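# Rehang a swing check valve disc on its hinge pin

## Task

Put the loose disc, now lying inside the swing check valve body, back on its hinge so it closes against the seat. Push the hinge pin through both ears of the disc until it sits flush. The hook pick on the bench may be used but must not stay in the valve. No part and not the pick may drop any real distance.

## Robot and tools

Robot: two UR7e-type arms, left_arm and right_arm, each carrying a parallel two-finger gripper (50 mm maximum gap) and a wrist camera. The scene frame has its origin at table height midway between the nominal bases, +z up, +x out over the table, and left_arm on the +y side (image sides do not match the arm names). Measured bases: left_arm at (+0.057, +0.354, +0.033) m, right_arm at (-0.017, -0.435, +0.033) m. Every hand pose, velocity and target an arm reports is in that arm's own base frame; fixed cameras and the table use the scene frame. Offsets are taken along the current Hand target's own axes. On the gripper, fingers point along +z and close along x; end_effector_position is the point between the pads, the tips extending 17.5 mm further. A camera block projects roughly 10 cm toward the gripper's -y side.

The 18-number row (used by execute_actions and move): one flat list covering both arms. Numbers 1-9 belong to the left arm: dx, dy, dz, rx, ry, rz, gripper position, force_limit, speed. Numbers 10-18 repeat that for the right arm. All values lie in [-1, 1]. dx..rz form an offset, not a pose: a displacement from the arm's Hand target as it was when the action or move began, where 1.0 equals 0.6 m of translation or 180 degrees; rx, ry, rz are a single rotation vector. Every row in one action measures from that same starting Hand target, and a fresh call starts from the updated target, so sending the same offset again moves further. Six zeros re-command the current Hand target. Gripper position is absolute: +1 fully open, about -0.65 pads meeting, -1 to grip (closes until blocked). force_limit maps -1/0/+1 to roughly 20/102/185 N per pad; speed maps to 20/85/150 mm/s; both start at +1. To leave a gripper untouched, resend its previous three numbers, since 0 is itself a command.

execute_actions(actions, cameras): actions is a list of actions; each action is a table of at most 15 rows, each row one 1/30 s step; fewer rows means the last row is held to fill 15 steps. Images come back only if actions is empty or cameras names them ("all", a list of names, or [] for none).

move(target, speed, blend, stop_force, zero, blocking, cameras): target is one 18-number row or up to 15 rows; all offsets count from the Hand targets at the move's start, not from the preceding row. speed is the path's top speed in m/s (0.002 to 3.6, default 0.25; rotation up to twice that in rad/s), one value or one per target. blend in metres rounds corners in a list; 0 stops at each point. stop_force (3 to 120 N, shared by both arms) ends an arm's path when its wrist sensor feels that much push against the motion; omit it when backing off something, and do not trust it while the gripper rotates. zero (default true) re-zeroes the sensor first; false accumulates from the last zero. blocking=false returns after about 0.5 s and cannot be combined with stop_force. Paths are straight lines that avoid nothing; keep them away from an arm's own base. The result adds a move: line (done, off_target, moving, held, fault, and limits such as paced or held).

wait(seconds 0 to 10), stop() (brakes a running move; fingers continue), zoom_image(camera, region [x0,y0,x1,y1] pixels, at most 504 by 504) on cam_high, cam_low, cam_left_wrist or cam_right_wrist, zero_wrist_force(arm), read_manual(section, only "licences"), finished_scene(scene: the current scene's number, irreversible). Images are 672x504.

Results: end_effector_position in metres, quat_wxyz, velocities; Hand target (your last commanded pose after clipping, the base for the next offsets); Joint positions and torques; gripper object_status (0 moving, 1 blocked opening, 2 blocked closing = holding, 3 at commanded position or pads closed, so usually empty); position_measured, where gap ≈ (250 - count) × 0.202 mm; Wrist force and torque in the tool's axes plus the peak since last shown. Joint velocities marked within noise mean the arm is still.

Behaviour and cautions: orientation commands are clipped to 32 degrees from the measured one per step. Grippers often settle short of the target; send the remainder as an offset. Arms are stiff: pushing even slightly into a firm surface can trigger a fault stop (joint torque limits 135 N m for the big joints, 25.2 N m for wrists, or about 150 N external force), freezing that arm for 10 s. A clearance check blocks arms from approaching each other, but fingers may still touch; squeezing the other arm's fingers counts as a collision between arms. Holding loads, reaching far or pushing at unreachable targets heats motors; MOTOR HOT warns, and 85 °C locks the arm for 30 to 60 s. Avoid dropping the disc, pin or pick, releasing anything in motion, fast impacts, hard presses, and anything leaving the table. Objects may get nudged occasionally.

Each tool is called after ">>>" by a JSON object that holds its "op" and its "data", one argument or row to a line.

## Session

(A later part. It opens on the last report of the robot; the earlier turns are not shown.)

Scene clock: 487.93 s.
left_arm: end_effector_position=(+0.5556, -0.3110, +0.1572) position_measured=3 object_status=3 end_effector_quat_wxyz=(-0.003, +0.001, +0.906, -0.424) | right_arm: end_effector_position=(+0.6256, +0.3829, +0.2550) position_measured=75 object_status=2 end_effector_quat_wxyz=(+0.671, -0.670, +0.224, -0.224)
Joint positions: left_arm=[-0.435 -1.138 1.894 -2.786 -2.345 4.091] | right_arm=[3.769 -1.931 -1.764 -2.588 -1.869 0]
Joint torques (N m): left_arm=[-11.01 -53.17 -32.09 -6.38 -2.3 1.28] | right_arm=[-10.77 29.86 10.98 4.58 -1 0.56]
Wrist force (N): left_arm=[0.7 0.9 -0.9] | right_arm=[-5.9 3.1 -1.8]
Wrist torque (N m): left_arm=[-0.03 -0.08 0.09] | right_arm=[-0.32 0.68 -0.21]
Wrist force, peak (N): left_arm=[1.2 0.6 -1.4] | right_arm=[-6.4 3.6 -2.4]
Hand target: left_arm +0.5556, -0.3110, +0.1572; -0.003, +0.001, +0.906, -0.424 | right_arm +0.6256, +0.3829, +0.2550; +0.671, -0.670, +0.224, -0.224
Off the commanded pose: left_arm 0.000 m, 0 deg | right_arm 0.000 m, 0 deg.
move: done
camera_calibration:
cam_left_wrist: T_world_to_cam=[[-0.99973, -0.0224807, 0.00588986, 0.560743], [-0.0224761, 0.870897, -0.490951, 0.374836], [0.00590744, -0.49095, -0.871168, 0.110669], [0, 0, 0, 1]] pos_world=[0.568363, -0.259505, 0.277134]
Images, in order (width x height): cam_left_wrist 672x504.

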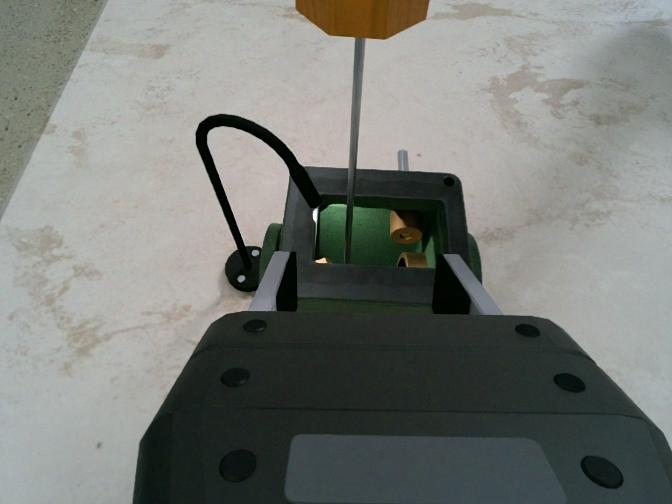

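>>> {"op": "move", "data": {
  "target": [
    [0,0,0,0,0,0,1,-1,1,-0.0213,0,-0.0393,0,0,0,-1,1,-0.8]
  ],
  "speed": 0.015,
  "stop_force": 6,
  "cameras": ["cam_left_wrist"]
}}

>>> {"op": "zoom_image", "data": {
  "camera": "cam_left_wrist",
  "region": [280, 180, 440, 300]
}}

Scene clock: 496.37 s.
left_arm: end_effector_position=(+0.5556, -0.3110, +0.1572) position_measured=3 object_status=3 end_effector_quat_wxyz=(-0.003, +0.001, +0.906, -0.424) | right_arm: end_effector_position=(+0.6011, +0.3718, +0.2550) position_measured=75 object_status=2 end_effector_quat_wxyz=(+0.671, -0.670, +0.224, -0.224)
Joint positions: left_arm=[-0.435 -1.138 1.894 -2.786 -2.345 4.091] | right_arm=[3.78 -1.874 -1.844 -2.564 -1.858 0]
Joint torques (N m): left_arm=[-11 -52.69 -31.85 -6.4 -2.31 1.33] | right_arm=[-4.98 27.58 32.86 0.74 -1.2 -2.26]
Wrist force (N): left_arm=[1.1 0.8 -1.0] | right_arm=[-5.4 3.3 -1.1]
Wrist torque (N m): left_arm=[-0.05 -0.13 0.09] | right_arm=[-0.25 0.67 -0.18]
Wrist force, peak (N): left_arm=[1.2 1.1 -0.9] | right_arm=[-6.1 3.5 -2.2]
Hand target: left_arm +0.5556, -0.3110, +0.1572; -0.003, +0.001, +0.906, -0.424 | right_arm +0.6012, +0.3718, +0.2550; +0.671, -0.670, +0.224, -0.224
Off the commanded pose: left_arm 0.000 m, 0 deg | right_arm 0.000 m, 0 deg.
move: done
camera_calibration:
cam_left_wrist: T_world_to_cam=[[-0.99973, -0.0224807, 0.00588986, 0.560743], [-0.0224761, 0.870897, -0.490951, 0.374836], [0.00590744, -0.49095, -0.871168, 0.110669], [0, 0, 0, 1]] pos_world=[0.568363, -0.259505, 0.277134]
Images, in order (width x height): cam_left_wrist 672x504.

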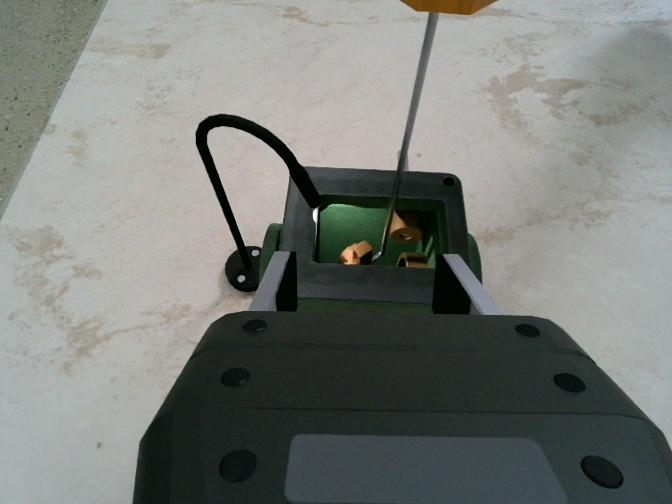

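Scaled by 3.150 from the camera's 672x504 image, which has a finer 960x720 frame.

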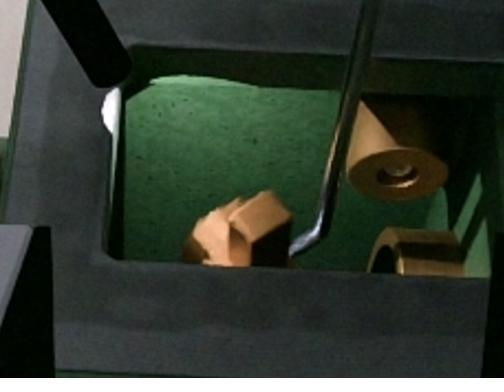

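>>> {"op": "move", "data": {
  "target": [
    [0,0,0,0,0,0,1,-1,1,-0.004,-0.014,-0.010,0,0,0,-1,1,-0.8]
  ],
  "speed": 0.015,
  "stop_force": 6,
  "cameras": ["cam_left_wrist"]
}}

>>> {"op": "zoom_image", "data": {
  "camera": "cam_left_wrist",
  "region": [280, 180, 440, 300]
}}

Scene clock: 500.93 s.
left_arm: end_effector_position=(+0.5556, -0.3110, +0.1572) position_measured=3 object_status=3 end_effector_quat_wxyz=(-0.003, +0.001, +0.906, -0.424) | right_arm: end_effector_position=(+0.5956, +0.3684, +0.2633) position_measured=75 object_status=2 end_effector_quat_wxyz=(+0.671, -0.670, +0.224, -0.224)
Joint positions: left_arm=[-0.435 -1.138 1.894 -2.786 -2.345 4.091] | right_arm=[3.782 -1.849 -1.853 -2.58 -1.857 0]
Joint torques (N m): left_arm=[-10.32 -52.68 -32.2 -6.33 -2.15 1.24] | right_arm=[8.59 25.98 33.71 4.93 0.72 -1.5]
Wrist force (N): left_arm=[0.7 0.8 -0.5] | right_arm=[-6.3 3.4 -1.7]
Wrist torque (N m): left_arm=[-0.04 -0.07 0.10] | right_arm=[-0.29 0.75 -0.11]
Wrist force, peak (N): left_arm=[1.1 1.1 -1.0] | right_arm=[-6.3 3.4 -1.7]
Hand target: left_arm +0.5556, -0.3110, +0.1572; -0.003, +0.001, +0.906, -0.424 | right_arm +0.5956, +0.3684, +0.2634; +0.671, -0.670, +0.224, -0.224
Off the commanded pose: left_arm 0.000 m, 0 deg | right_arm 0.000 m, 0 deg.
move: done
camera_calibration:
cam_left_wrist: T_world_to_cam=[[-0.99973, -0.0224807, 0.00588986, 0.560743], [-0.0224761, 0.870897, -0.490951, 0.374836], [0.00590744, -0.49095, -0.871168, 0.110669], [0, 0, 0, 1]] pos_world=[0.568363, -0.259505, 0.277134]
Images, in order (width x height): cam_left_wrist 672x504.

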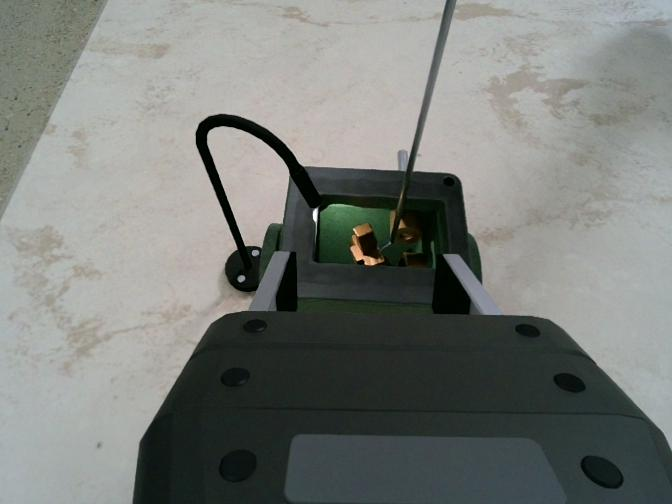

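Scaled by 3.150 from the camera's 672x504 image, which has a finer 960x720 frame.

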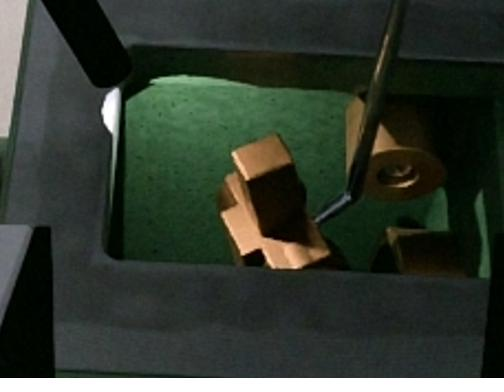

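>>> {"op": "move", "data": {
  "target": [
    [0,0,0,0,0,0,-0.05,-1,1,0,-0.033,0,0,0,0,-1,1,-0.8]
  ],
  "speed": 0.02,
  "stop_force": 6,
  "cameras": ["cam_left_wrist","cam_high"]
}}

>>> {"op": "zoom_image", "data": {
  "camera": "cam_left_wrist",
  "region": [280, 160, 440, 280]
}}

>>> {"op": "zoom_image", "data": {
  "camera": "cam_high",
  "region": [320, 230, 420, 330]
}}

Scene clock: 523.53 s.
left_arm: end_effector_position=(+0.5556, -0.3110, +0.1572) position_measured=160 object_status=3 end_effector_quat_wxyz=(-0.003, +0.001, +0.906, -0.424) | right_arm: end_effector_position=(+0.5956, +0.3684, +0.2832) position_measured=75 object_status=2 end_effector_quat_wxyz=(+0.671, -0.670, +0.224, -0.224)
Joint positions: left_arm=[-0.435 -1.138 1.894 -2.786 -2.345 4.091] | right_arm=[3.782 -1.824 -1.827 -2.631 -1.857 0]
Joint torques (N m): left_arm=[-9.47 -52.24 -31.5 -6.3 -1.92 1.17] | right_arm=[-11.41 25.02 9.72 4.94 -1.2 0.29]
Wrist force (N): left_arm=[0.8 0.5 -0.6] | right_arm=[-5.8 3.1 -1.6]
Wrist torque (N m): left_arm=[-0.09 -0.09 0.09] | right_arm=[-0.27 0.67 -0.13]
Wrist force, peak (N): left_arm=[1.1 1.3 -1.1] | right_arm=[-5.9 4.2 -1.3]
Hand target: left_arm +0.5556, -0.3110, +0.1572; -0.003, +0.001, +0.906, -0.424 | right_arm +0.5956, +0.3684, +0.2832; +0.671, -0.670, +0.224, -0.224
Off the commanded pose: left_arm 0.000 m, 0 deg | right_arm 0.000 m, 0 deg.
move: done
camera_calibration:
cam_left_wrist: T_world_to_cam=[[-0.99973, -0.0224807, 0.00588986, 0.560743], [-0.0224761, 0.870897, -0.490951, 0.374836], [0.00590744, -0.49095, -0.871168, 0.110669], [0, 0, 0, 1]] pos_world=[0.568363, -0.259505, 0.277134]
Images, in order (width x height): cam_high 672x504, cam_left_wrist 672x504.

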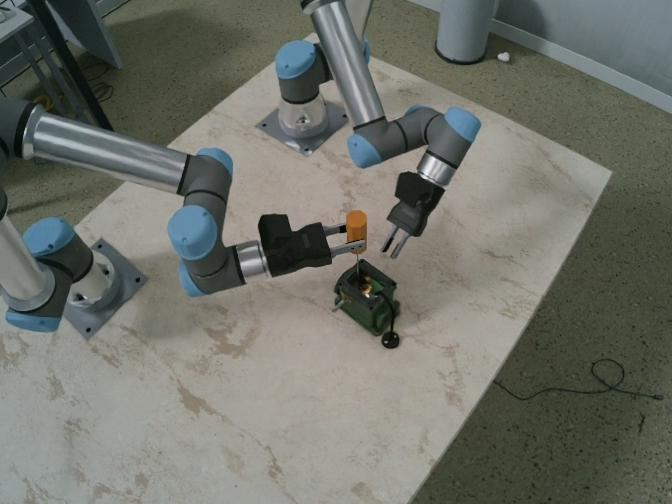

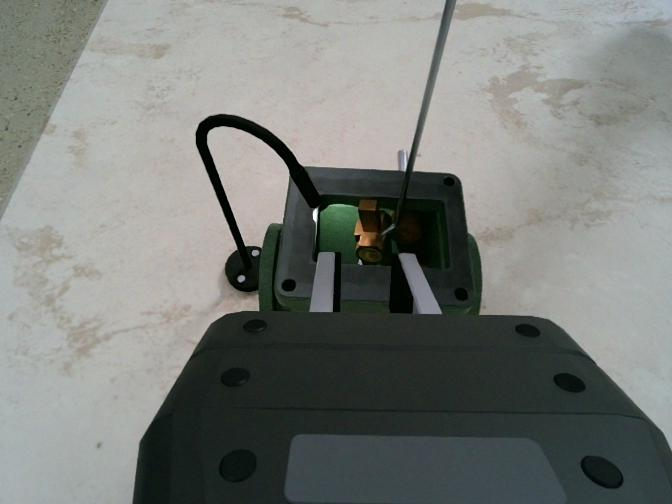

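Scaled by 3.150 from the camera's 672x504 image, which has a finer 960x720 frame.

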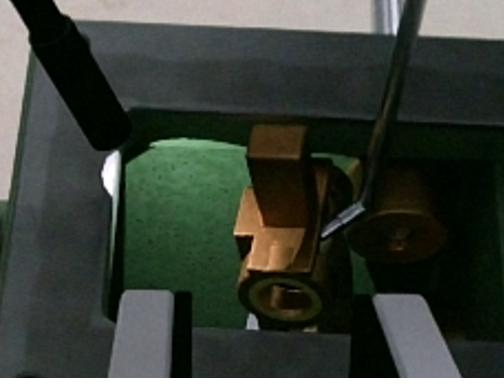

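Scaled by 5.040 from the camera's 672x504 image, which has a finer 960x720 frame.

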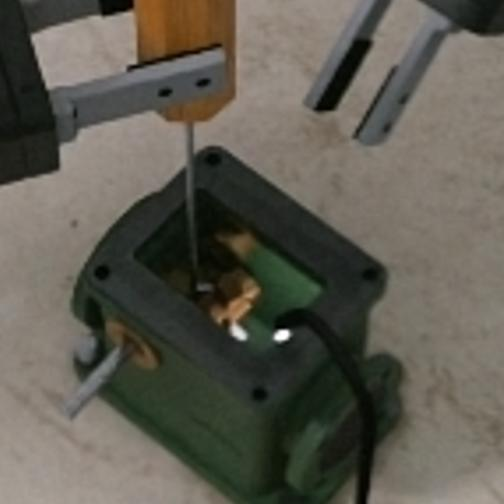

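>>> {"op": "move", "data": {
  "target": [
    [0.006,-0.0127,0.1022,-0.0444,0,0,-0.155,-1,1,0,0,0,0,0,0,-1,1,-0.8]
  ],
  "speed": 0.08,
  "cameras": ["cam_left_wrist","cam_high"]
}}

>>> {"op": "zoom_image", "data": {
  "camera": "cam_left_wrist",
  "region": [260, 160, 440, 300]
}}

Scene clock: 545.00 s.
left_arm: end_effector_position=(+0.5515, -0.3630, +0.1237) position_measured=175 object_status=3 end_effector_quat_wxyz=(-0.003, +0.002, +0.933, -0.359) | right_arm: end_effector_position=(+0.5956, +0.3684, +0.2832) position_measured=75 object_status=2 end_effector_quat_wxyz=(+0.671, -0.670, +0.224, -0.224)
Joint positions: left_arm=[-0.559 -1.1 1.852 -2.763 -2.18 4.016] | right_arm=[3.782 -1.824 -1.827 -2.631 -1.857 0]
Joint torques (N m): left_arm=[10.35 -54.38 -8.68 -6.37 -0.89 1.45] | right_arm=[-9.86 26.7 10.64 4.59 -0.96 0.42]
Wrist force (N): left_arm=[0.4 0.8 -0.6] | right_arm=[-5.9 2.8 -1.6]
Wrist torque (N m): left_arm=[-0.02 -0.06 0.02] | right_arm=[-0.31 0.69 -0.14]
Wrist force, peak (N): left_arm=[0.8 0.7 -2.5] | right_arm=[-6.1 3.3 -1.8]
Hand target: left_arm +0.5516, -0.3629, +0.1237; -0.003, +0.002, +0.933, -0.359 | right_arm +0.5956, +0.3684, +0.2832; +0.671, -0.670, +0.224, -0.224
Off the commanded pose: left_arm 0.000 m, 0 deg | right_arm 0.000 m, 0 deg.
move: done
camera_calibration:
cam_left_wrist: T_world_to_cam=[[-0.999751, -0.0222272, 0.00214962, 0.55618], [-0.0214773, 0.930713, -0.365119, 0.409213], [0.00611489, -0.365074, -0.930958, 0.108954], [0, 0, 0, 1]] pos_world=[0.564164, -0.328721, 0.249648]
Images, in order (width x height): cam_high 672x504, cam_left_wrist 672x504.

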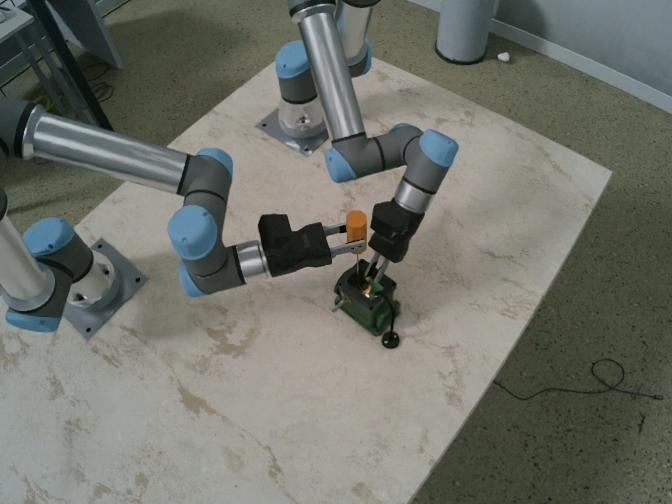

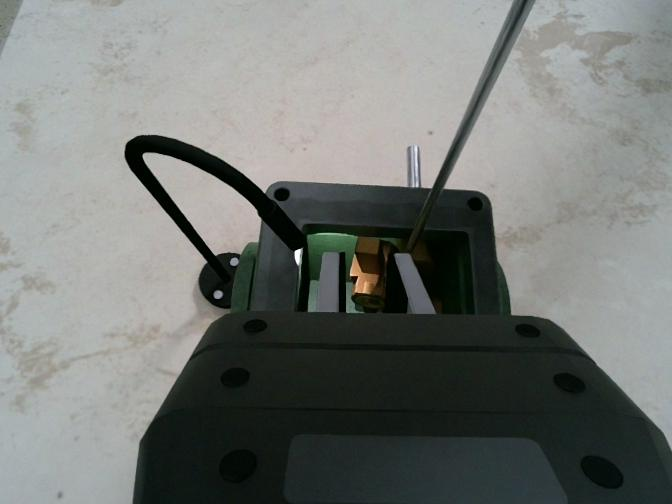

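Scaled by 2.800 from the camera's 672x504 image, which has a finer 960x720 frame.

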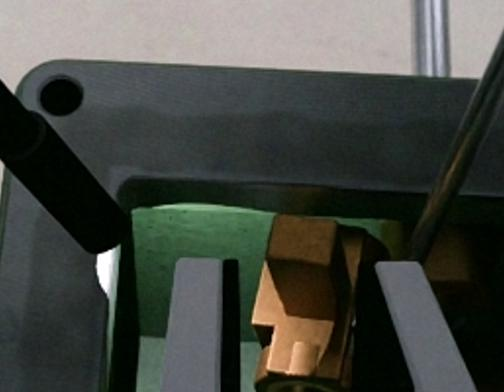

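>>> {"op": "move", "data": {
  "target": [
    [0,0,0.037,0,0,0,-0.155,-1,1,0,0,0,0,0,0,-1,1,-0.8]
  ],
  "speed": 0.012,
  "stop_force": 3,
  "cameras": ["cam_left_wrist"]
}}

>>> {"op": "zoom_image", "data": {
  "camera": "cam_left_wrist",
  "region": [260, 160, 440, 320]
}}

Scene clock: 552.23 s.
left_arm: end_effector_position=(+0.5514, -0.3778, +0.1073) position_measured=175 object_status=3 end_effector_quat_wxyz=(-0.003, +0.002, +0.933, -0.359) | right_arm: end_effector_position=(+0.5956, +0.3684, +0.2832) position_measured=75 object_status=2 end_effector_quat_wxyz=(+0.671, -0.670, +0.224, -0.224)
Joint positions: left_arm=[-0.581 -1.06 1.846 -2.811 -2.171 3.992] | right_arm=[3.782 -1.824 -1.827 -2.631 -1.857 0]
Joint torques (N m): left_arm=[13.37 -55.8 -17.62 -0.89 -1.92 1.49] | right_arm=[-9.83 25.82 10.22 4.44 -0.65 0.61]
Wrist force (N): left_arm=[0.5 0.8 -0.6] | right_arm=[-5.9 3.0 -1.8]
Wrist torque (N m): left_arm=[-0.03 -0.07 0.09] | right_arm=[-0.30 0.69 -0.14]
Wrist force, peak (N): left_arm=[0.6 1.2 -0.8] | right_arm=[-6.1 3.4 -1.6]
Hand target: left_arm +0.5514, -0.3778, +0.1073; -0.003, +0.002, +0.933, -0.359 | right_arm +0.5956, +0.3684, +0.2832; +0.671, -0.670, +0.224, -0.224
Off the commanded pose: left_arm 0.000 m, 0 deg | right_arm 0.000 m, 0 deg.
move: done
camera_calibration:
cam_left_wrist: T_world_to_cam=[[-0.999749, -0.0223022, 0.00196198, 0.555805], [-0.0214792, 0.930745, -0.365037, 0.416954], [0.00631501, -0.364987, -0.930991, 0.0881162], [0, 0, 0, 1]] pos_world=[0.564065, -0.343521, 0.233148]
Images, in order (width x height): cam_left_wrist 672x504.

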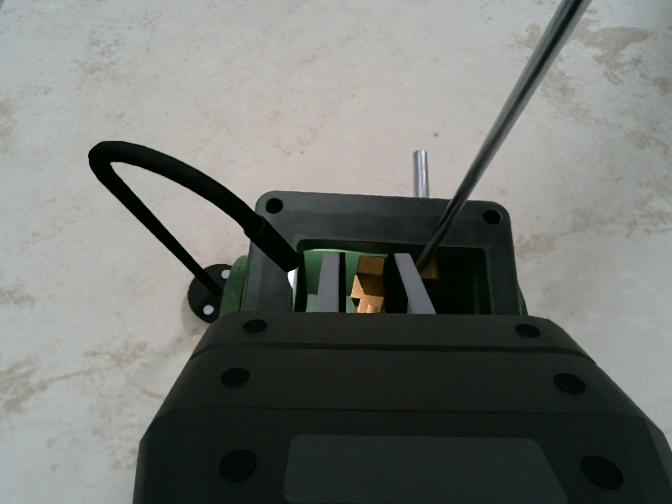

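Scaled by 2.800 from the camera's 672x504 image, which has a finer 960x720 frame.

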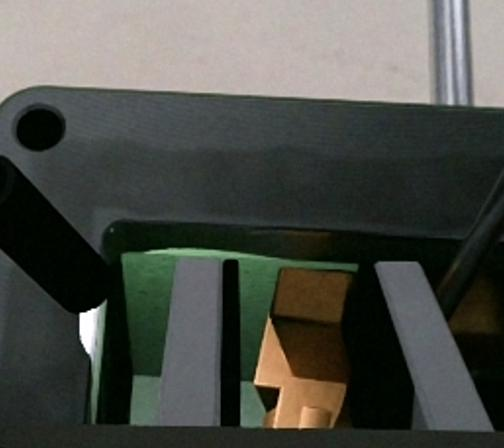

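>>> {"op": "move", "data": {
  "target": [
    [0,0,0.006,0,0,0,-0.155,-1,1,0,0,0,0,0,0,-1,1,-0.8]
  ],
  "speed": 0.012,
  "stop_force": 3
}}

>>> {"op": "execute_actions", "data": {
  "actions": [
    [[0,0,0,0,0,0,-1,-1,-1,0,0,0,0,0,0,-1,1,-0.8]],
    [[0,0,0,0,0,0,-1,-1,-1,0,0,0,0,0,0,-1,1,-0.8]]
  ],
  "cameras": ["cam_left_wrist"]
}}

>>> {"op": "zoom_image", "data": {
  "camera": "cam_left_wrist",
  "region": [260, 160, 440, 320]
}}

Scene clock: 557.53 s.
left_arm: end_effector_position=(+0.5514, -0.3802, +0.1046) position_measured=175 object_status=3 end_effector_quat_wxyz=(-0.003, +0.002, +0.933, -0.359) | right_arm: end_effector_position=(+0.5956, +0.3684, +0.2832) position_measured=75 object_status=2 end_effector_quat_wxyz=(+0.671, -0.670, +0.224, -0.224)
Joint positions: left_arm=[-0.585 -1.053 1.845 -2.819 -2.169 3.988] | right_arm=[3.782 -1.824 -1.827 -2.631 -1.857 0]
Joint torques (N m): left_arm=[-0.2 -55.68 -28.82 -1.02 -0.76 1.08] | right_arm=[-8.26 26.72 8.92 4.24 -1.05 1.01]
Wrist force (N): left_arm=[0.8 0.9 -0.7] | right_arm=[-5.8 3.3 -1.5]
Wrist torque (N m): left_arm=[-0.01 -0.10 0.09] | right_arm=[-0.26 0.71 -0.15]
Wrist force, peak (N): left_arm=[1.2 0.7 -0.9] | right_arm=[-6.1 3.2 -1.7]
Hand target: left_arm +0.5514, -0.3802, +0.1046; -0.003, +0.002, +0.933, -0.359 | right_arm +0.5956, +0.3684, +0.2832; +0.671, -0.670, +0.224, -0.224
Off the commanded pose: left_arm 0.000 m, 0 deg | right_arm 0.000 m, 0 deg.
move: done

Scene clock: 558.73 s.
left_arm: end_effector_position=(+0.5514, -0.3802, +0.1046) position_measured=204 object_status=2 end_effector_quat_wxyz=(-0.003, +0.002, +0.933, -0.359) | right_arm: end_effector_position=(+0.5956, +0.3684, +0.2831) position_measured=75 object_status=2 end_effector_quat_wxyz=(+0.671, -0.670, +0.224, -0.224)
Joint positions: left_arm=[-0.585 -1.053 1.845 -2.819 -2.169 3.988] | right_arm=[3.782 -1.825 -1.827 -2.631 -1.857 0]
Joint torques (N m): left_arm=[12.96 -48.97 -22.12 -0.73 -1.8 1.29] | right_arm=[-8.44 31.28 16.62 4.29 -0.92 0.85]
Wrist force (N): left_arm=[0.7 -1.3 -1.8] | right_arm=[-6.1 5.5 -1.1]
Wrist torque (N m): left_arm=[-0.08 -0.06 0.07] | right_arm=[-0.19 0.71 -0.11]
Wrist force, peak (N): left_arm=[1.1 -2.0 -2.3] | right_arm=[-5.4 6.7 -1.3]
Hand target: left_arm +0.5514, -0.3802, +0.1046; -0.003, +0.002, +0.933, -0.359 | right_arm +0.5956, +0.3684, +0.2832; +0.671, -0.670, +0.224, -0.224
Off the commanded pose: left_arm 0.000 m, 0 deg | right_arm 0.000 m, 0 deg.
Step readings (end_effector_position of left_arm | right_arm):
0: (+0.5514, -0.3802, +0.1046) | (+0.5956, +0.3684, +0.2832)
1: (+0.5514, -0.3802, +0.1046) | (+0.5956, +0.3684, +0.2832)
2: (+0.5514, -0.3802, +0.1046) | (+0.5956, +0.3684, +0.2832)
4: (+0.5514, -0.3802, +0.1046) | (+0.5956, +0.3684, +0.2832)
8: (+0.5514, -0.3802, +0.1046) | (+0.5956, +0.3684, +0.2832)
15: (+0.5513, -0.3802, +0.1046) | (+0.5956, +0.3684, +0.2831)
16: (+0.5513, -0.3802, +0.1046) | (+0.5956, +0.3684, +0.2831)
17: (+0.5513, -0.3802, +0.1046) | (+0.5956, +0.3684, +0.2831)
19: (+0.5513, -0.3802, +0.1046) | (+0.5956, +0.3684, +0.2831)
23: (+0.5513, -0.3802, +0.1046) | (+0.5956, +0.3684, +0.2831)
30: (+0.5514, -0.3802, +0.1046) | (+0.5956, +0.3684, +0.2831)
camera_calibration:
cam_left_wrist: T_world_to_cam=[[-0.999749, -0.0223022, 0.00196198, 0.555656], [-0.0214792, 0.930745, -0.365037, 0.418236], [0.00631501, -0.364987, -0.930991, 0.0848202], [0, 0, 0, 1]] pos_world=[0.563965, -0.345921, 0.230548]
Images, in order (width x height): cam_left_wrist 672x504.

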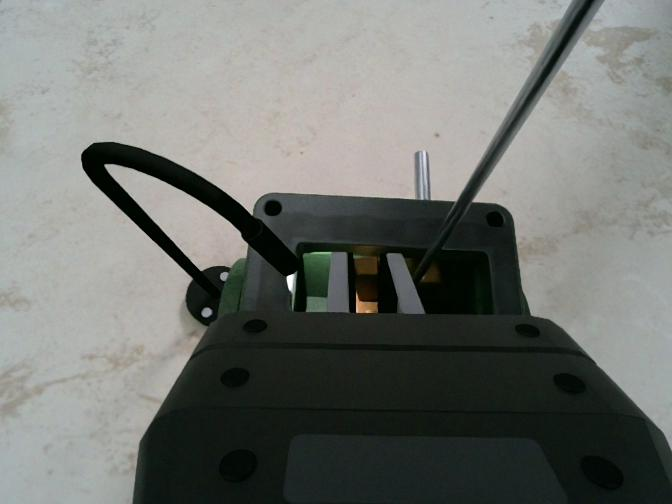

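Scaled by 2.800 from the camera's 672x504 image, which has a finer 960x720 frame.

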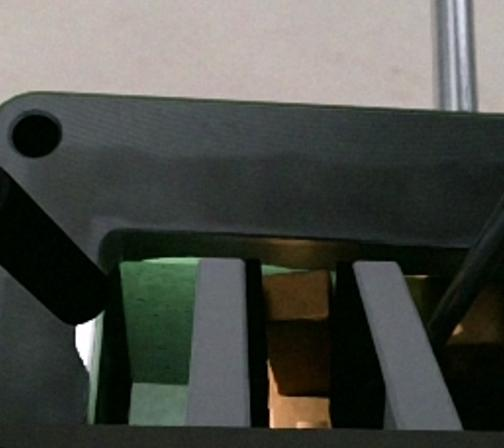

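>>> {"op": "move", "data": {
  "target": [
    [0,0,0,0,0,0,-1,-1,-1,0,0.005,0,0,0,0,-1,1,-0.8],
    [0,0,0,0,0,0,-1,-1,-1,-0.0273,0.005,-0.0191,0,0,0,-1,1,-0.8]
  ],
  "speed": 0.015,
  "stop_force": 6,
  "cameras": ["cam_left_wrist"]
}}

>>> {"op": "zoom_image", "data": {
  "camera": "cam_left_wrist",
  "region": [260, 160, 480, 320]
}}

Scene clock: 574.27 s.
left_arm: end_effector_position=(+0.5514, -0.3802, +0.1046) position_measured=204 object_status=2 end_effector_quat_wxyz=(-0.003, +0.002, +0.933, -0.359) | right_arm: end_effector_position=(+0.5756, +0.3691, +0.2802) position_measured=75 object_status=2 end_effector_quat_wxyz=(+0.671, -0.670, +0.224, -0.224)
Joint positions: left_arm=[-0.585 -1.053 1.845 -2.819 -2.169 3.988] | right_arm=[3.811 -1.787 -1.884 -2.611 -1.828 0]
Joint torques (N m): left_arm=[8.35 -49.38 -8.98 -6.62 -1.74 1.28] | right_arm=[-11.58 22.6 32.9 0.7 -1.22 -2.3]
Wrist force (N): left_arm=[0.6 1.9 0.6] | right_arm=[-5.6 1.1 -1.8]
Wrist torque (N m): left_arm=[-0.03 -0.09 0.10] | right_arm=[-0.36 0.68 -0.11]
Wrist force, peak (N): left_arm=[0.8 2.6 0.3] | right_arm=[-6.1 5.9 -1.4]
Hand target: left_arm +0.5514, -0.3802, +0.1046; -0.003, +0.002, +0.933, -0.359 | right_arm +0.5756, +0.3691, +0.2802; +0.671, -0.670, +0.224, -0.224
Off the commanded pose: left_arm 0.000 m, 0 deg | right_arm 0.000 m, 0 deg.
move: done
camera_calibration:
cam_left_wrist: T_world_to_cam=[[-0.999747, -0.022395, 0.00199922, 0.555715], [-0.0215793, 0.930743, -0.365036, 0.418257], [0.00631425, -0.364987, -0.930991, 0.084727], [0, 0, 0, 1]] pos_world=[0.564065, -0.345921, 0.230448]
Images, in order (width x height): cam_left_wrist 672x504.

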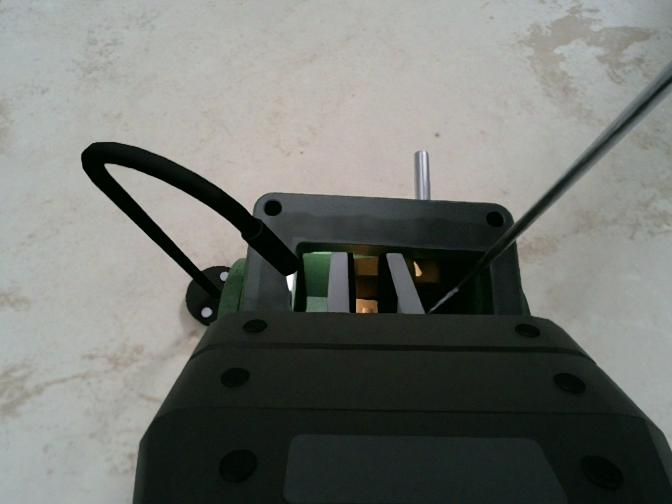

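Scaled by 2.291 from the camera's 672x504 image, which has a finer 960x720 frame.

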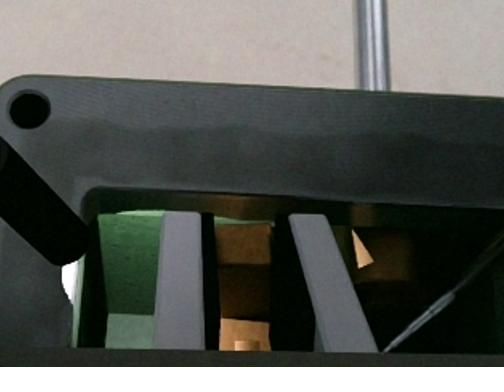

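>>> {"op": "move", "data": {
  "target": [
    [0,0,0,0,0,0,-1,-1,-1,-0.0017,-0.001,-0.0092,0,0,0,-1,1,-0.8],
    [0,0,0,0,0,0,-1,-1,-1,-0.0017,-0.035,-0.0092,0,0,0,-1,1,-0.8],
    [0,0,0,0,0,0,-1,-1,-1,-0.05,-0.06,-0.135,0,0,0,-1,1,-0.8]
  ],
  "speed": [0.02,0.02,0.06],
  "stop_force": 9,
  "cameras": ["cam_left_wrist","cam_high"]
}}

>>> {"op": "zoom_image", "data": {
  "camera": "cam_high",
  "region": [260, 180, 420, 340]
}}

Scene clock: 582.07 s.
left_arm: end_effector_position=(+0.5514, -0.3802, +0.1046) position_measured=204 object_status=2 end_effector_quat_wxyz=(-0.003, +0.002, +0.933, -0.359) | right_arm: end_effector_position=(+0.5030, +0.3224, +0.3160) position_measured=75 object_status=2 end_effector_quat_wxyz=(+0.671, -0.670, +0.224, -0.224)
Joint positions: left_arm=[-0.585 -1.053 1.845 -2.819 -2.169 3.988] | right_arm=[3.835 -1.543 -2.053 -2.687 -1.803 0]
Joint torques (N m): left_arm=[-6.42 -55.2 -8.98 -6.65 -1.87 1.28] | right_arm=[-12.09 22.64 32.85 4.47 -1.26 -1.98]
Wrist force (N): left_arm=[0.6 1.6 0.7] | right_arm=[-5.5 1.2 -1.8]
Wrist torque (N m): left_arm=[-0.08 -0.10 0.09] | right_arm=[-0.30 0.67 -0.14]
Wrist force, peak (N): left_arm=[0.7 2.3 0.7] | right_arm=[-6.1 1.4 -1.8]
Hand target: left_arm +0.5514, -0.3802, +0.1046; -0.003, +0.002, +0.933, -0.359 | right_arm +0.5030, +0.3223, +0.3161; +0.671, -0.670, +0.224, -0.224
Off the commanded pose: left_arm 0.000 m, 0 deg | right_arm 0.000 m, 0 deg.
move: done
camera_calibration:
cam_left_wrist: T_world_to_cam=[[-0.999747, -0.022395, 0.00199922, 0.555715], [-0.0215793, 0.930743, -0.365036, 0.418257], [0.00631425, -0.364987, -0.930991, 0.084727], [0, 0, 0, 1]] pos_world=[0.564065, -0.345921, 0.230448]
Images, in order (width x height): cam_high 672x504, cam_left_wrist 672x504.

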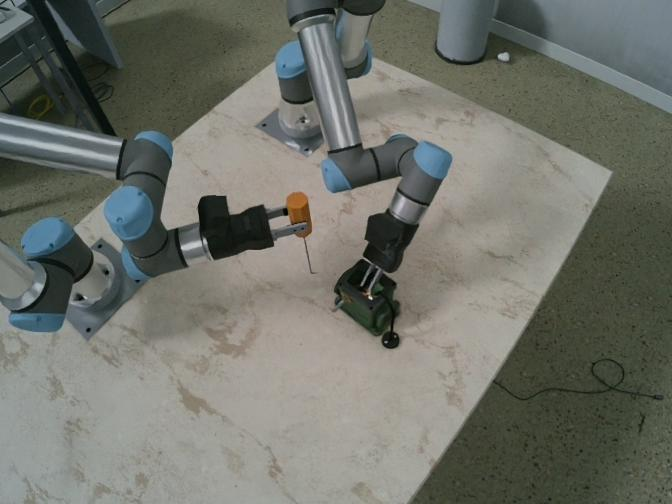

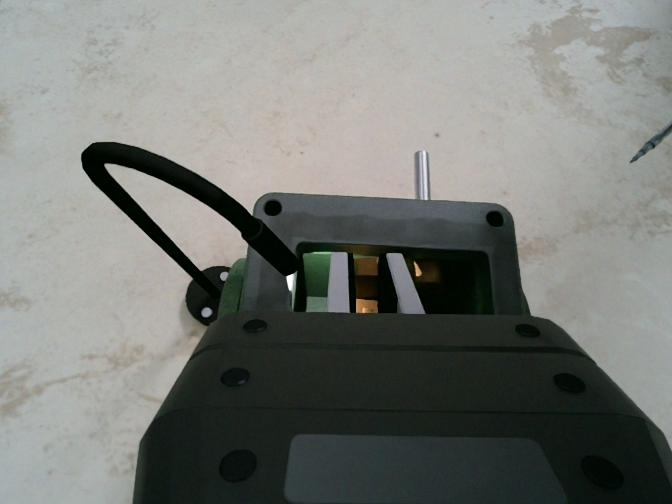

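Scaled by 3.150 from the camera's 672x504 image, which has a finer 960x720 frame.

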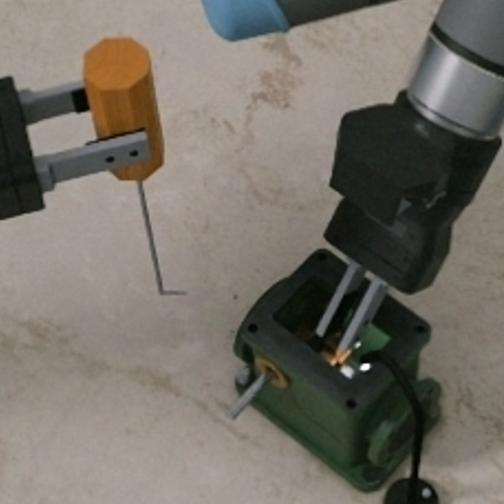

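>>> {"op": "move", "data": {
  "target": [0,0,0,0,0,0,-1,-1,-1,0.2685,0.11,-0.1985,-0.5,0,0,-1,1,-0.8],
  "speed": 0.25,
  "cameras": ["cam_high","cam_low"]
}}

>>> {"op": "move", "data": {
  "target": [
    [0,0,0,0,0,0,-1,-1,-1,0,0,0.37,0,0,0,-1,1,-0.8],
    [0,0,0,0,0,0,-1,-1,-1,0,0,0.427,0,0,0,-1,1,-0.8]
  ],
  "speed": [0.12,0.02],
  "stop_force": 6,
  "cameras": ["cam_high","cam_low"]
}}

>>> {"op": "zoom_image", "data": {
  "camera": "cam_low",
  "region": [50, 150, 300, 320]
}}

Scene clock: 594.33 s.
left_arm: end_effector_position=(+0.5514, -0.3802, +0.1046) position_measured=204 object_status=2 end_effector_quat_wxyz=(-0.003, +0.002, +0.933, -0.359) | right_arm: end_effector_position=(+0.5602, +0.1304, +0.2499) position_measured=75 object_status=2 end_effector_quat_wxyz=(-0.001, +0.948, -0.317, +0.000)
Joint positions: left_arm=[-0.585 -1.053 1.845 -2.819 -2.169 3.988] | right_arm=[3.604 -2.25 -0.851 -4.752 -1.571 -0.464]
Joint torques (N m): left_arm=[-11.09 -54.8 -8.98 -6.65 -1.76 1.31] | right_arm=[-5.31 41.41 17.6 -4.44 0.96 1.97]
Wrist force (N): left_arm=[0.6 1.8 0.8] | right_arm=[-5.2 -3.5 2.2]
Wrist torque (N m): left_arm=[-0.04 -0.09 0.09] | right_arm=[-0.60 0.81 0.09]
Wrist force, peak (N): left_arm=[0.5 2.4 0.6] | right_arm=[-6.1 -2.6 2.3]
Hand target: left_arm +0.5514, -0.3802, +0.1046; -0.003, +0.002, +0.933, -0.359 | right_arm +0.5601, +0.1304, +0.2499; -0.001, +0.948, -0.317, +0.000
Off the commanded pose: left_arm 0.000 m, 0 deg | right_arm 0.000 m, 0 deg.
move: done
Images, in order (width x height): cam_high 672x504, cam_low 672x504.

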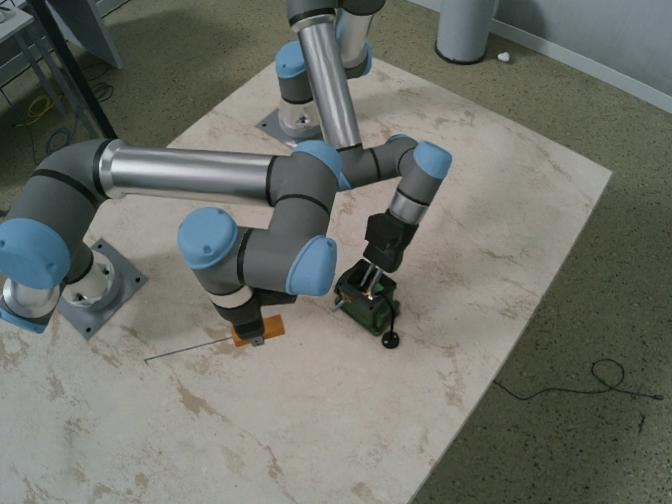

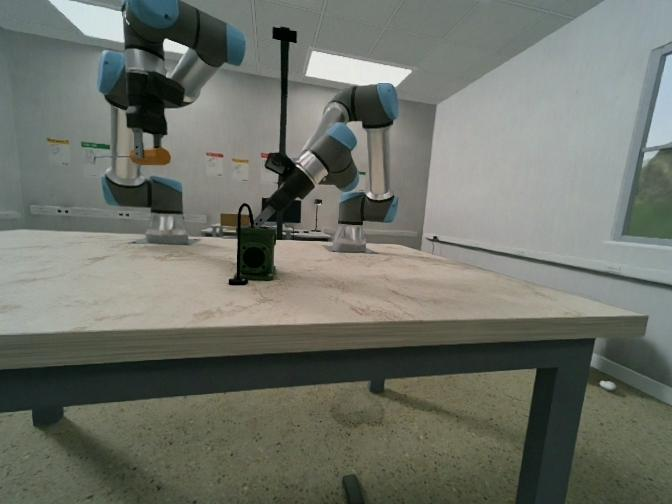

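Scene clock: 598.93 s.
left_arm: end_effector_position=(+0.5514, -0.3802, +0.1046) position_measured=204 object_status=2 end_effector_quat_wxyz=(-0.003, +0.002, +0.933, -0.359) | right_arm: end_effector_position=(+0.5603, +0.1306, -0.0033) position_measured=75 object_status=2 end_effector_quat_wxyz=(-0.001, +0.948, -0.317, +0.000)
Joint positions: left_arm=[-0.585 -1.053 1.845 -2.819 -2.169 3.988] | right_arm=[3.604 -2.41 -1.238 -4.204 -1.571 -0.463]
Joint torques (N m): left_arm=[-10.56 -55.02 -8.97 -6.62 -1.71 1.18] | right_arm=[10.04 54.26 25.77 -4.02 1.07 2.25]
Wrist force (N): left_arm=[1.0 2.0 0.6] | right_arm=[-5.9 -2.8 0.5]
Wrist torque (N m): left_arm=[-0.01 -0.14 0.09] | right_arm=[-0.50 0.86 -0.02]
Wrist force, peak (N): left_arm=[0.6 2.3 0.8] | right_arm=[-4.8 -3.6 -36.8]
Hand target: left_arm +0.5514, -0.3802, +0.1046; -0.003, +0.002, +0.933, -0.359 | right_arm +0.5603, +0.1306, -0.0033; -0.001, +0.948, -0.317, +0.000 (not the last commanded pose)
Off the commanded pose: left_arm 0.000 m, 0 deg | right_arm 0.003 m, 0 deg.
move: contact (right_arm); path passed 1 of 2 targets
Images, in order (width x height): cam_high 672x504, cam_low 672x504.

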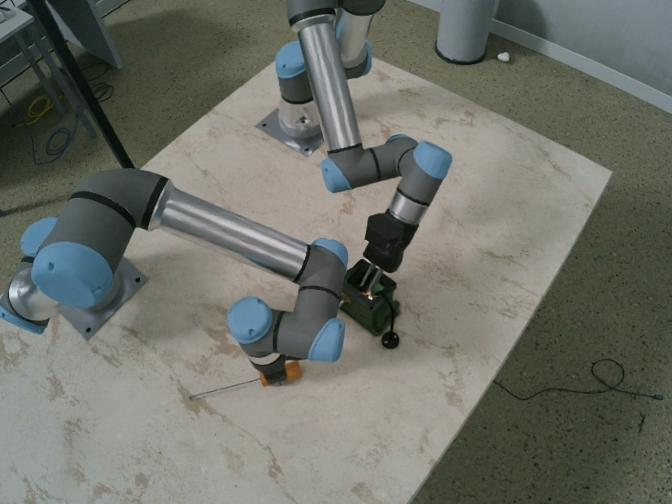

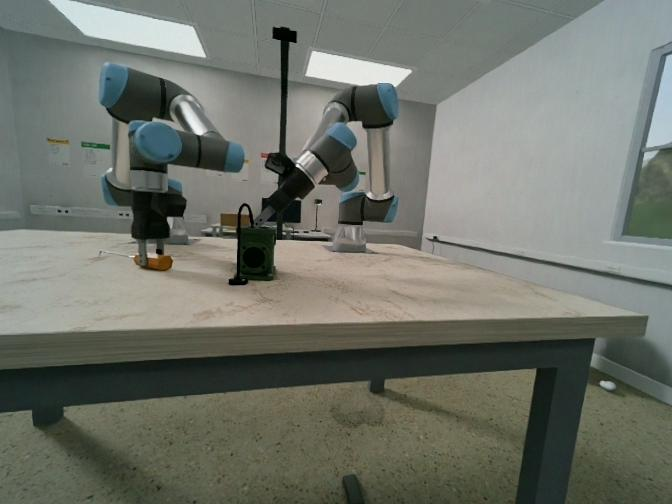

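Scaled by 2.016 from the camera's 672x504 image, which has a finer 960x720 frame.

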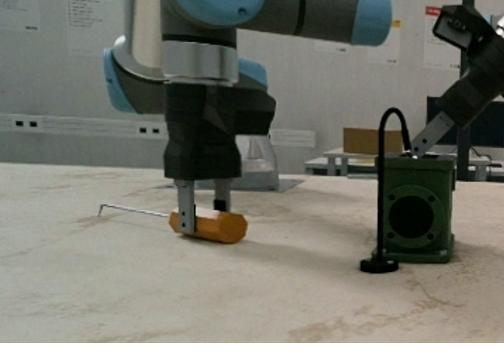

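>>> {"op": "execute_actions", "data": {
  "actions": [
    [[0,0,0,0,0,0,-1,-1,-1,0,0,0,0,0,0,0.7,1,-1]],
    [[0,0,0,0,0,0,-1,-1,-1,0,0,0,0,0,0,0.7,1,-1]],
    [[0,0,0,0,0,0,-1,-1,-1,0,0,0,0,0,0,0.7,1,-1]]
  ]
}}

>>> {"op": "move", "data": {
  "target": [0,0,0,0,0,0,-1,-1,-1,0,0,-0.35,0,0,0,0.7,1,-1],
  "speed": 0.15,
  "cameras": ["cam_right_wrist"]
}}

Scene clock: 604.43 s.
left_arm: end_effector_position=(+0.5514, -0.3802, +0.1046) position_measured=204 object_status=2 end_effector_quat_wxyz=(-0.003, +0.002, +0.933, -0.359) | right_arm: end_effector_position=(+0.5603, +0.1306, -0.0033) position_measured=48 object_status=3 end_effector_quat_wxyz=(-0.001, +0.948, -0.317, +0.000)
Joint positions: left_arm=[-0.585 -1.053 1.845 -2.819 -2.169 3.988] | right_arm=[3.604 -2.41 -1.238 -4.204 -1.571 -0.463]
Joint torques (N m): left_arm=[-10.75 -54.77 -9.09 -6.59 -1.83 1.22] | right_arm=[2.93 54.89 25.89 -2.55 1.28 1.94]
Wrist force (N): left_arm=[0.7 2.0 0.7] | right_arm=[-5.7 -3.4 1.7]
Wrist torque (N m): left_arm=[-0.01 -0.10 0.10] | right_arm=[-0.59 0.90 -0.01]
Wrist force, peak (N): left_arm=[0.4 2.4 0.5] | right_arm=[-6.3 -3.2 0.5]
Hand target: left_arm +0.5514, -0.3802, +0.1046; -0.003, +0.002, +0.933, -0.359 | right_arm +0.5603, +0.1306, -0.0033; -0.001, +0.948, -0.317, +0.000
Off the commanded pose: left_arm 0.000 m, 0 deg | right_arm 0.000 m, 0 deg.
Step readings (end_effector_position of left_arm | right_arm):
0: (+0.5514, -0.3802, +0.1046) | (+0.5603, +0.1306, -0.0033)
1: (+0.5514, -0.3802, +0.1046) | (+0.5603, +0.1306, -0.0033)
2: (+0.5514, -0.3802, +0.1046) | (+0.5603, +0.1306, -0.0033)
4: (+0.5514, -0.3802, +0.1046) | (+0.5603, +0.1306, -0.0033)
8: (+0.5514, -0.3802, +0.1046) | (+0.5603, +0.1306, -0.0033)
15: (+0.5514, -0.3802, +0.1046) | (+0.5603, +0.1306, -0.0033)
16: (+0.5514, -0.3802, +0.1046) | (+0.5603, +0.1306, -0.0033)
17: (+0.5514, -0.3802, +0.1046) | (+0.5603, +0.1306, -0.0033)
19: (+0.5514, -0.3802, +0.1046) | (+0.5603, +0.1306, -0.0033)
23: (+0.5514, -0.3802, +0.1046) | (+0.5603, +0.1306, -0.0033)
30: (+0.5514, -0.3802, +0.1046) | (+0.5603, +0.1306, -0.0033)
31: (+0.5514, -0.3802, +0.1046) | (+0.5603, +0.1306, -0.0033)
32: (+0.5514, -0.3802, +0.1046) | (+0.5603, +0.1306, -0.0033)
34: (+0.5514, -0.3802, +0.1046) | (+0.5603, +0.1306, -0.0033)
38: (+0.5514, -0.3802, +0.1046) | (+0.5603, +0.1306, -0.0033)
45: (+0.5514, -0.3802, +0.1046) | (+0.5603, +0.1306, -0.0033)

Scene clock: 606.30 s.
left_arm: end_effector_position=(+0.5514, -0.3802, +0.1046) position_measured=204 object_status=2 end_effector_quat_wxyz=(-0.003, +0.002, +0.933, -0.359) | right_arm: end_effector_position=(+0.5602, +0.1304, +0.2066) position_measured=48 object_status=3 end_effector_quat_wxyz=(-0.001, +0.948, -0.317, +0.000)
Joint positions: left_arm=[-0.585 -1.053 1.845 -2.819 -2.169 3.988] | right_arm=[3.604 -2.252 -0.958 -4.643 -1.571 -0.463]
Joint torques (N m): left_arm=[-11.37 -54.55 -9.26 -6.67 -1.7 1.15] | right_arm=[-10.13 41.2 18.55 -4.22 -1.18 -2.24]
Wrist force (N): left_arm=[0.9 2.0 0.4] | right_arm=[-5.4 -3.2 1.2]
Wrist torque (N m): left_arm=[-0.01 -0.14 0.09] | right_arm=[-0.60 0.83 0.04]
Wrist force, peak (N): left_arm=[0.7 2.3 0.8] | right_arm=[-5.5 -3.4 4.0]
Hand target: left_arm +0.5514, -0.3802, +0.1046; -0.003, +0.002, +0.933, -0.359 | right_arm +0.5602, +0.1304, +0.2067; -0.001, +0.948, -0.317, +0.000
Off the commanded pose: left_arm 0.000 m, 0 deg | right_arm 0.000 m, 0 deg.
move: done
camera_calibration:
cam_right_wrist: T_world_to_cam=[[0.805443, -0.592551, -0.0120102, -0.364457], [-0.549027, -0.753608, 0.361446, 0.345212], [-0.223226, -0.284531, -0.932316, 0.484396], [0, 0, 0, 1]] pos_world=[0.59121, 0.182021, 0.322457]
Images, in order (width x height): cam_right_wrist 672x504.

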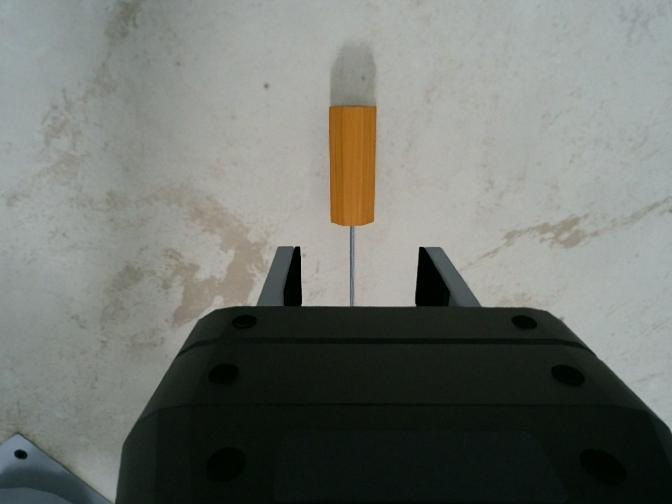

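>>> {"op": "move", "data": {
  "target": [0,0,0,0,0,0,-1,-1,-1,-0.1245,-0.2817,0.102,0.268,-0.0895,-0.192,-0.7,-1,-0.5],
  "speed": 0.2,
  "cameras": ["cam_right_wrist"]
}}

>>> {"op": "zoom_image", "data": {
  "camera": "cam_right_wrist",
  "region": [250, 100, 450, 260]
}}

Scene clock: 616.20 s.
left_arm: end_effector_position=(+0.5514, -0.3802, +0.1046) position_measured=204 object_status=2 end_effector_quat_wxyz=(-0.003, +0.002, +0.933, -0.359) | right_arm: end_effector_position=(+0.6022, +0.3104, +0.1457) position_measured=251 object_status=3 end_effector_quat_wxyz=(-0.423, +0.906, +0.000, +0.000)
Joint positions: left_arm=[-0.585 -1.053 1.845 -2.819 -2.169 3.988] | right_arm=[3.545 -2.384 -1.016 -4.015 -2.353 -0.985]
Joint torques (N m): left_arm=[-10.56 -54.55 -8.93 -6.71 -1.72 1.19] | right_arm=[-7.19 53.16 6.54 -2.4 -2.61 1.75]
Wrist force (N): left_arm=[0.6 2.0 0.7] | right_arm=[-5.6 -0.8 0.4]
Wrist torque (N m): left_arm=[-0.01 -0.09 0.09] | right_arm=[-0.38 0.79 -0.19]
Wrist force, peak (N): left_arm=[0.8 2.4 0.8] | right_arm=[-5.7 -3.4 1.3]
Hand target: left_arm +0.5514, -0.3802, +0.1046; -0.003, +0.002, +0.933, -0.359 | right_arm +0.6021, +0.3105, +0.1457; -0.423, +0.906, +0.000, +0.000
Off the commanded pose: left_arm 0.000 m, 0 deg | right_arm 0.000 m, 0 deg.
move: done
camera_calibration:
cam_right_wrist: T_world_to_cam=[[0.999868, 0.0161866, 0.00147155, -0.600381], [0.0148932, -0.876176, -0.481761, 0.34716], [-0.00650875, 0.481719, -0.876302, 0.111668], [0, 0, 0, 1]] pos_world=[0.595859, 0.260099, 0.265987]
Images, in order (width x height): cam_right_wrist 672x504.

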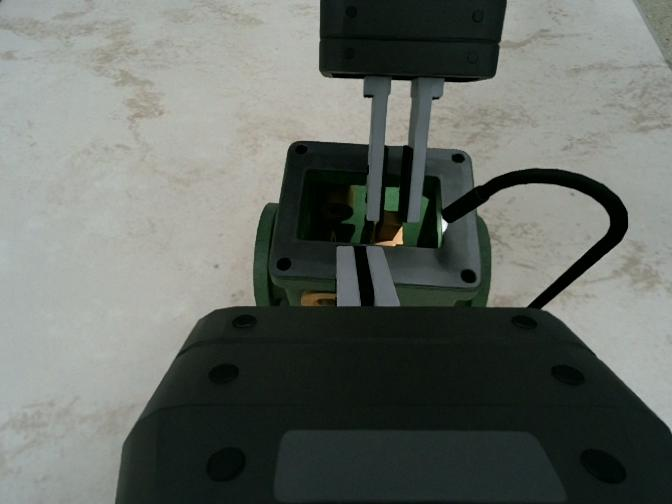

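Scaled by 2.520 from the camera's 672x504 image, which has a finer 960x720 frame.

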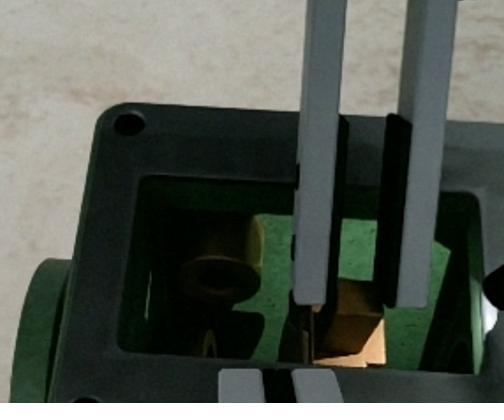

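>>> {"op": "move", "data": {
  "target": [
    [0,0,0,0,0,0,-1,-1,-1,-0.13,-0.05,0.03,0,0.383,0.3215,-0.7,-1,-0.5],
    [0,0,0,0,0,0,-1,-1,-1,-0.13,-0.027,0.125,0,0.383,0.3215,-0.7,-1,-0.5]
  ],
  "speed": 0.15,
  "cameras": ["cam_right_wrist"]
}}

>>> {"op": "zoom_image", "data": {
  "camera": "cam_right_wrist",
  "region": [220, 80, 470, 280]
}}

Scene clock: 632.13 s.
left_arm: end_effector_position=(+0.5514, -0.3802, +0.1046) position_measured=204 object_status=2 end_effector_quat_wxyz=(-0.003, +0.002, +0.933, -0.359) | right_arm: end_effector_position=(+0.5241, +0.3785, +0.1100) position_measured=251 object_status=3 end_effector_quat_wxyz=(-0.300, +0.640, -0.641, +0.299)
Joint positions: left_arm=[-0.585 -1.053 1.845 -2.819 -2.169 3.988] | right_arm=[4.272 -2.145 -1.525 -3.712 -0.805 0.938]
Joint torques (N m): left_arm=[-11.05 -55.06 -9.15 -6.73 -1.69 1.12] | right_arm=[-12.77 33.09 5.24 -3.2 -0.09 -2.3]
Wrist force (N): left_arm=[0.5 1.9 0.6] | right_arm=[-5.6 -0.8 0.1]
Wrist torque (N m): left_arm=[-0.04 -0.07 0.10] | right_arm=[-0.39 0.80 -0.03]
Wrist force, peak (N): left_arm=[1.0 2.4 0.7] | right_arm=[-6.9 0.6 1.0]
Hand target: left_arm +0.5514, -0.3802, +0.1046; -0.003, +0.002, +0.933, -0.359 | right_arm +0.5242, +0.3784, +0.1099; -0.300, +0.641, -0.641, +0.299
Off the commanded pose: left_arm 0.000 m, 0 deg | right_arm 0.000 m, 0 deg.
move: done
camera_calibration:
cam_right_wrist: T_world_to_cam=[[0.0162719, -0.999867, -0.0013493, 0.376996], [-0.876322, -0.0136115, -0.481533, 0.531455], [0.48145, 0.00901786, -0.876427, -0.0297149], [0, 0, 0, 1]] pos_world=[0.473898, 0.384448, 0.230379]
Images, in order (width x height): cam_right_wrist 672x504.

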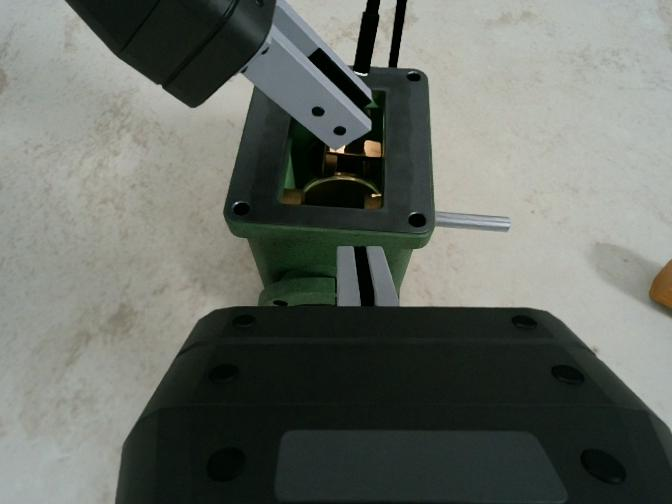

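Scaled by 2.016 from the camera's 672x504 image, which has a finer 960x720 frame.

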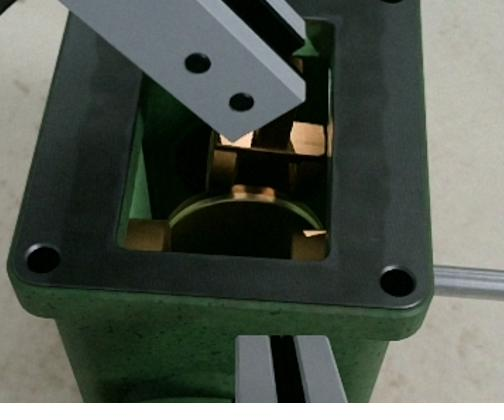

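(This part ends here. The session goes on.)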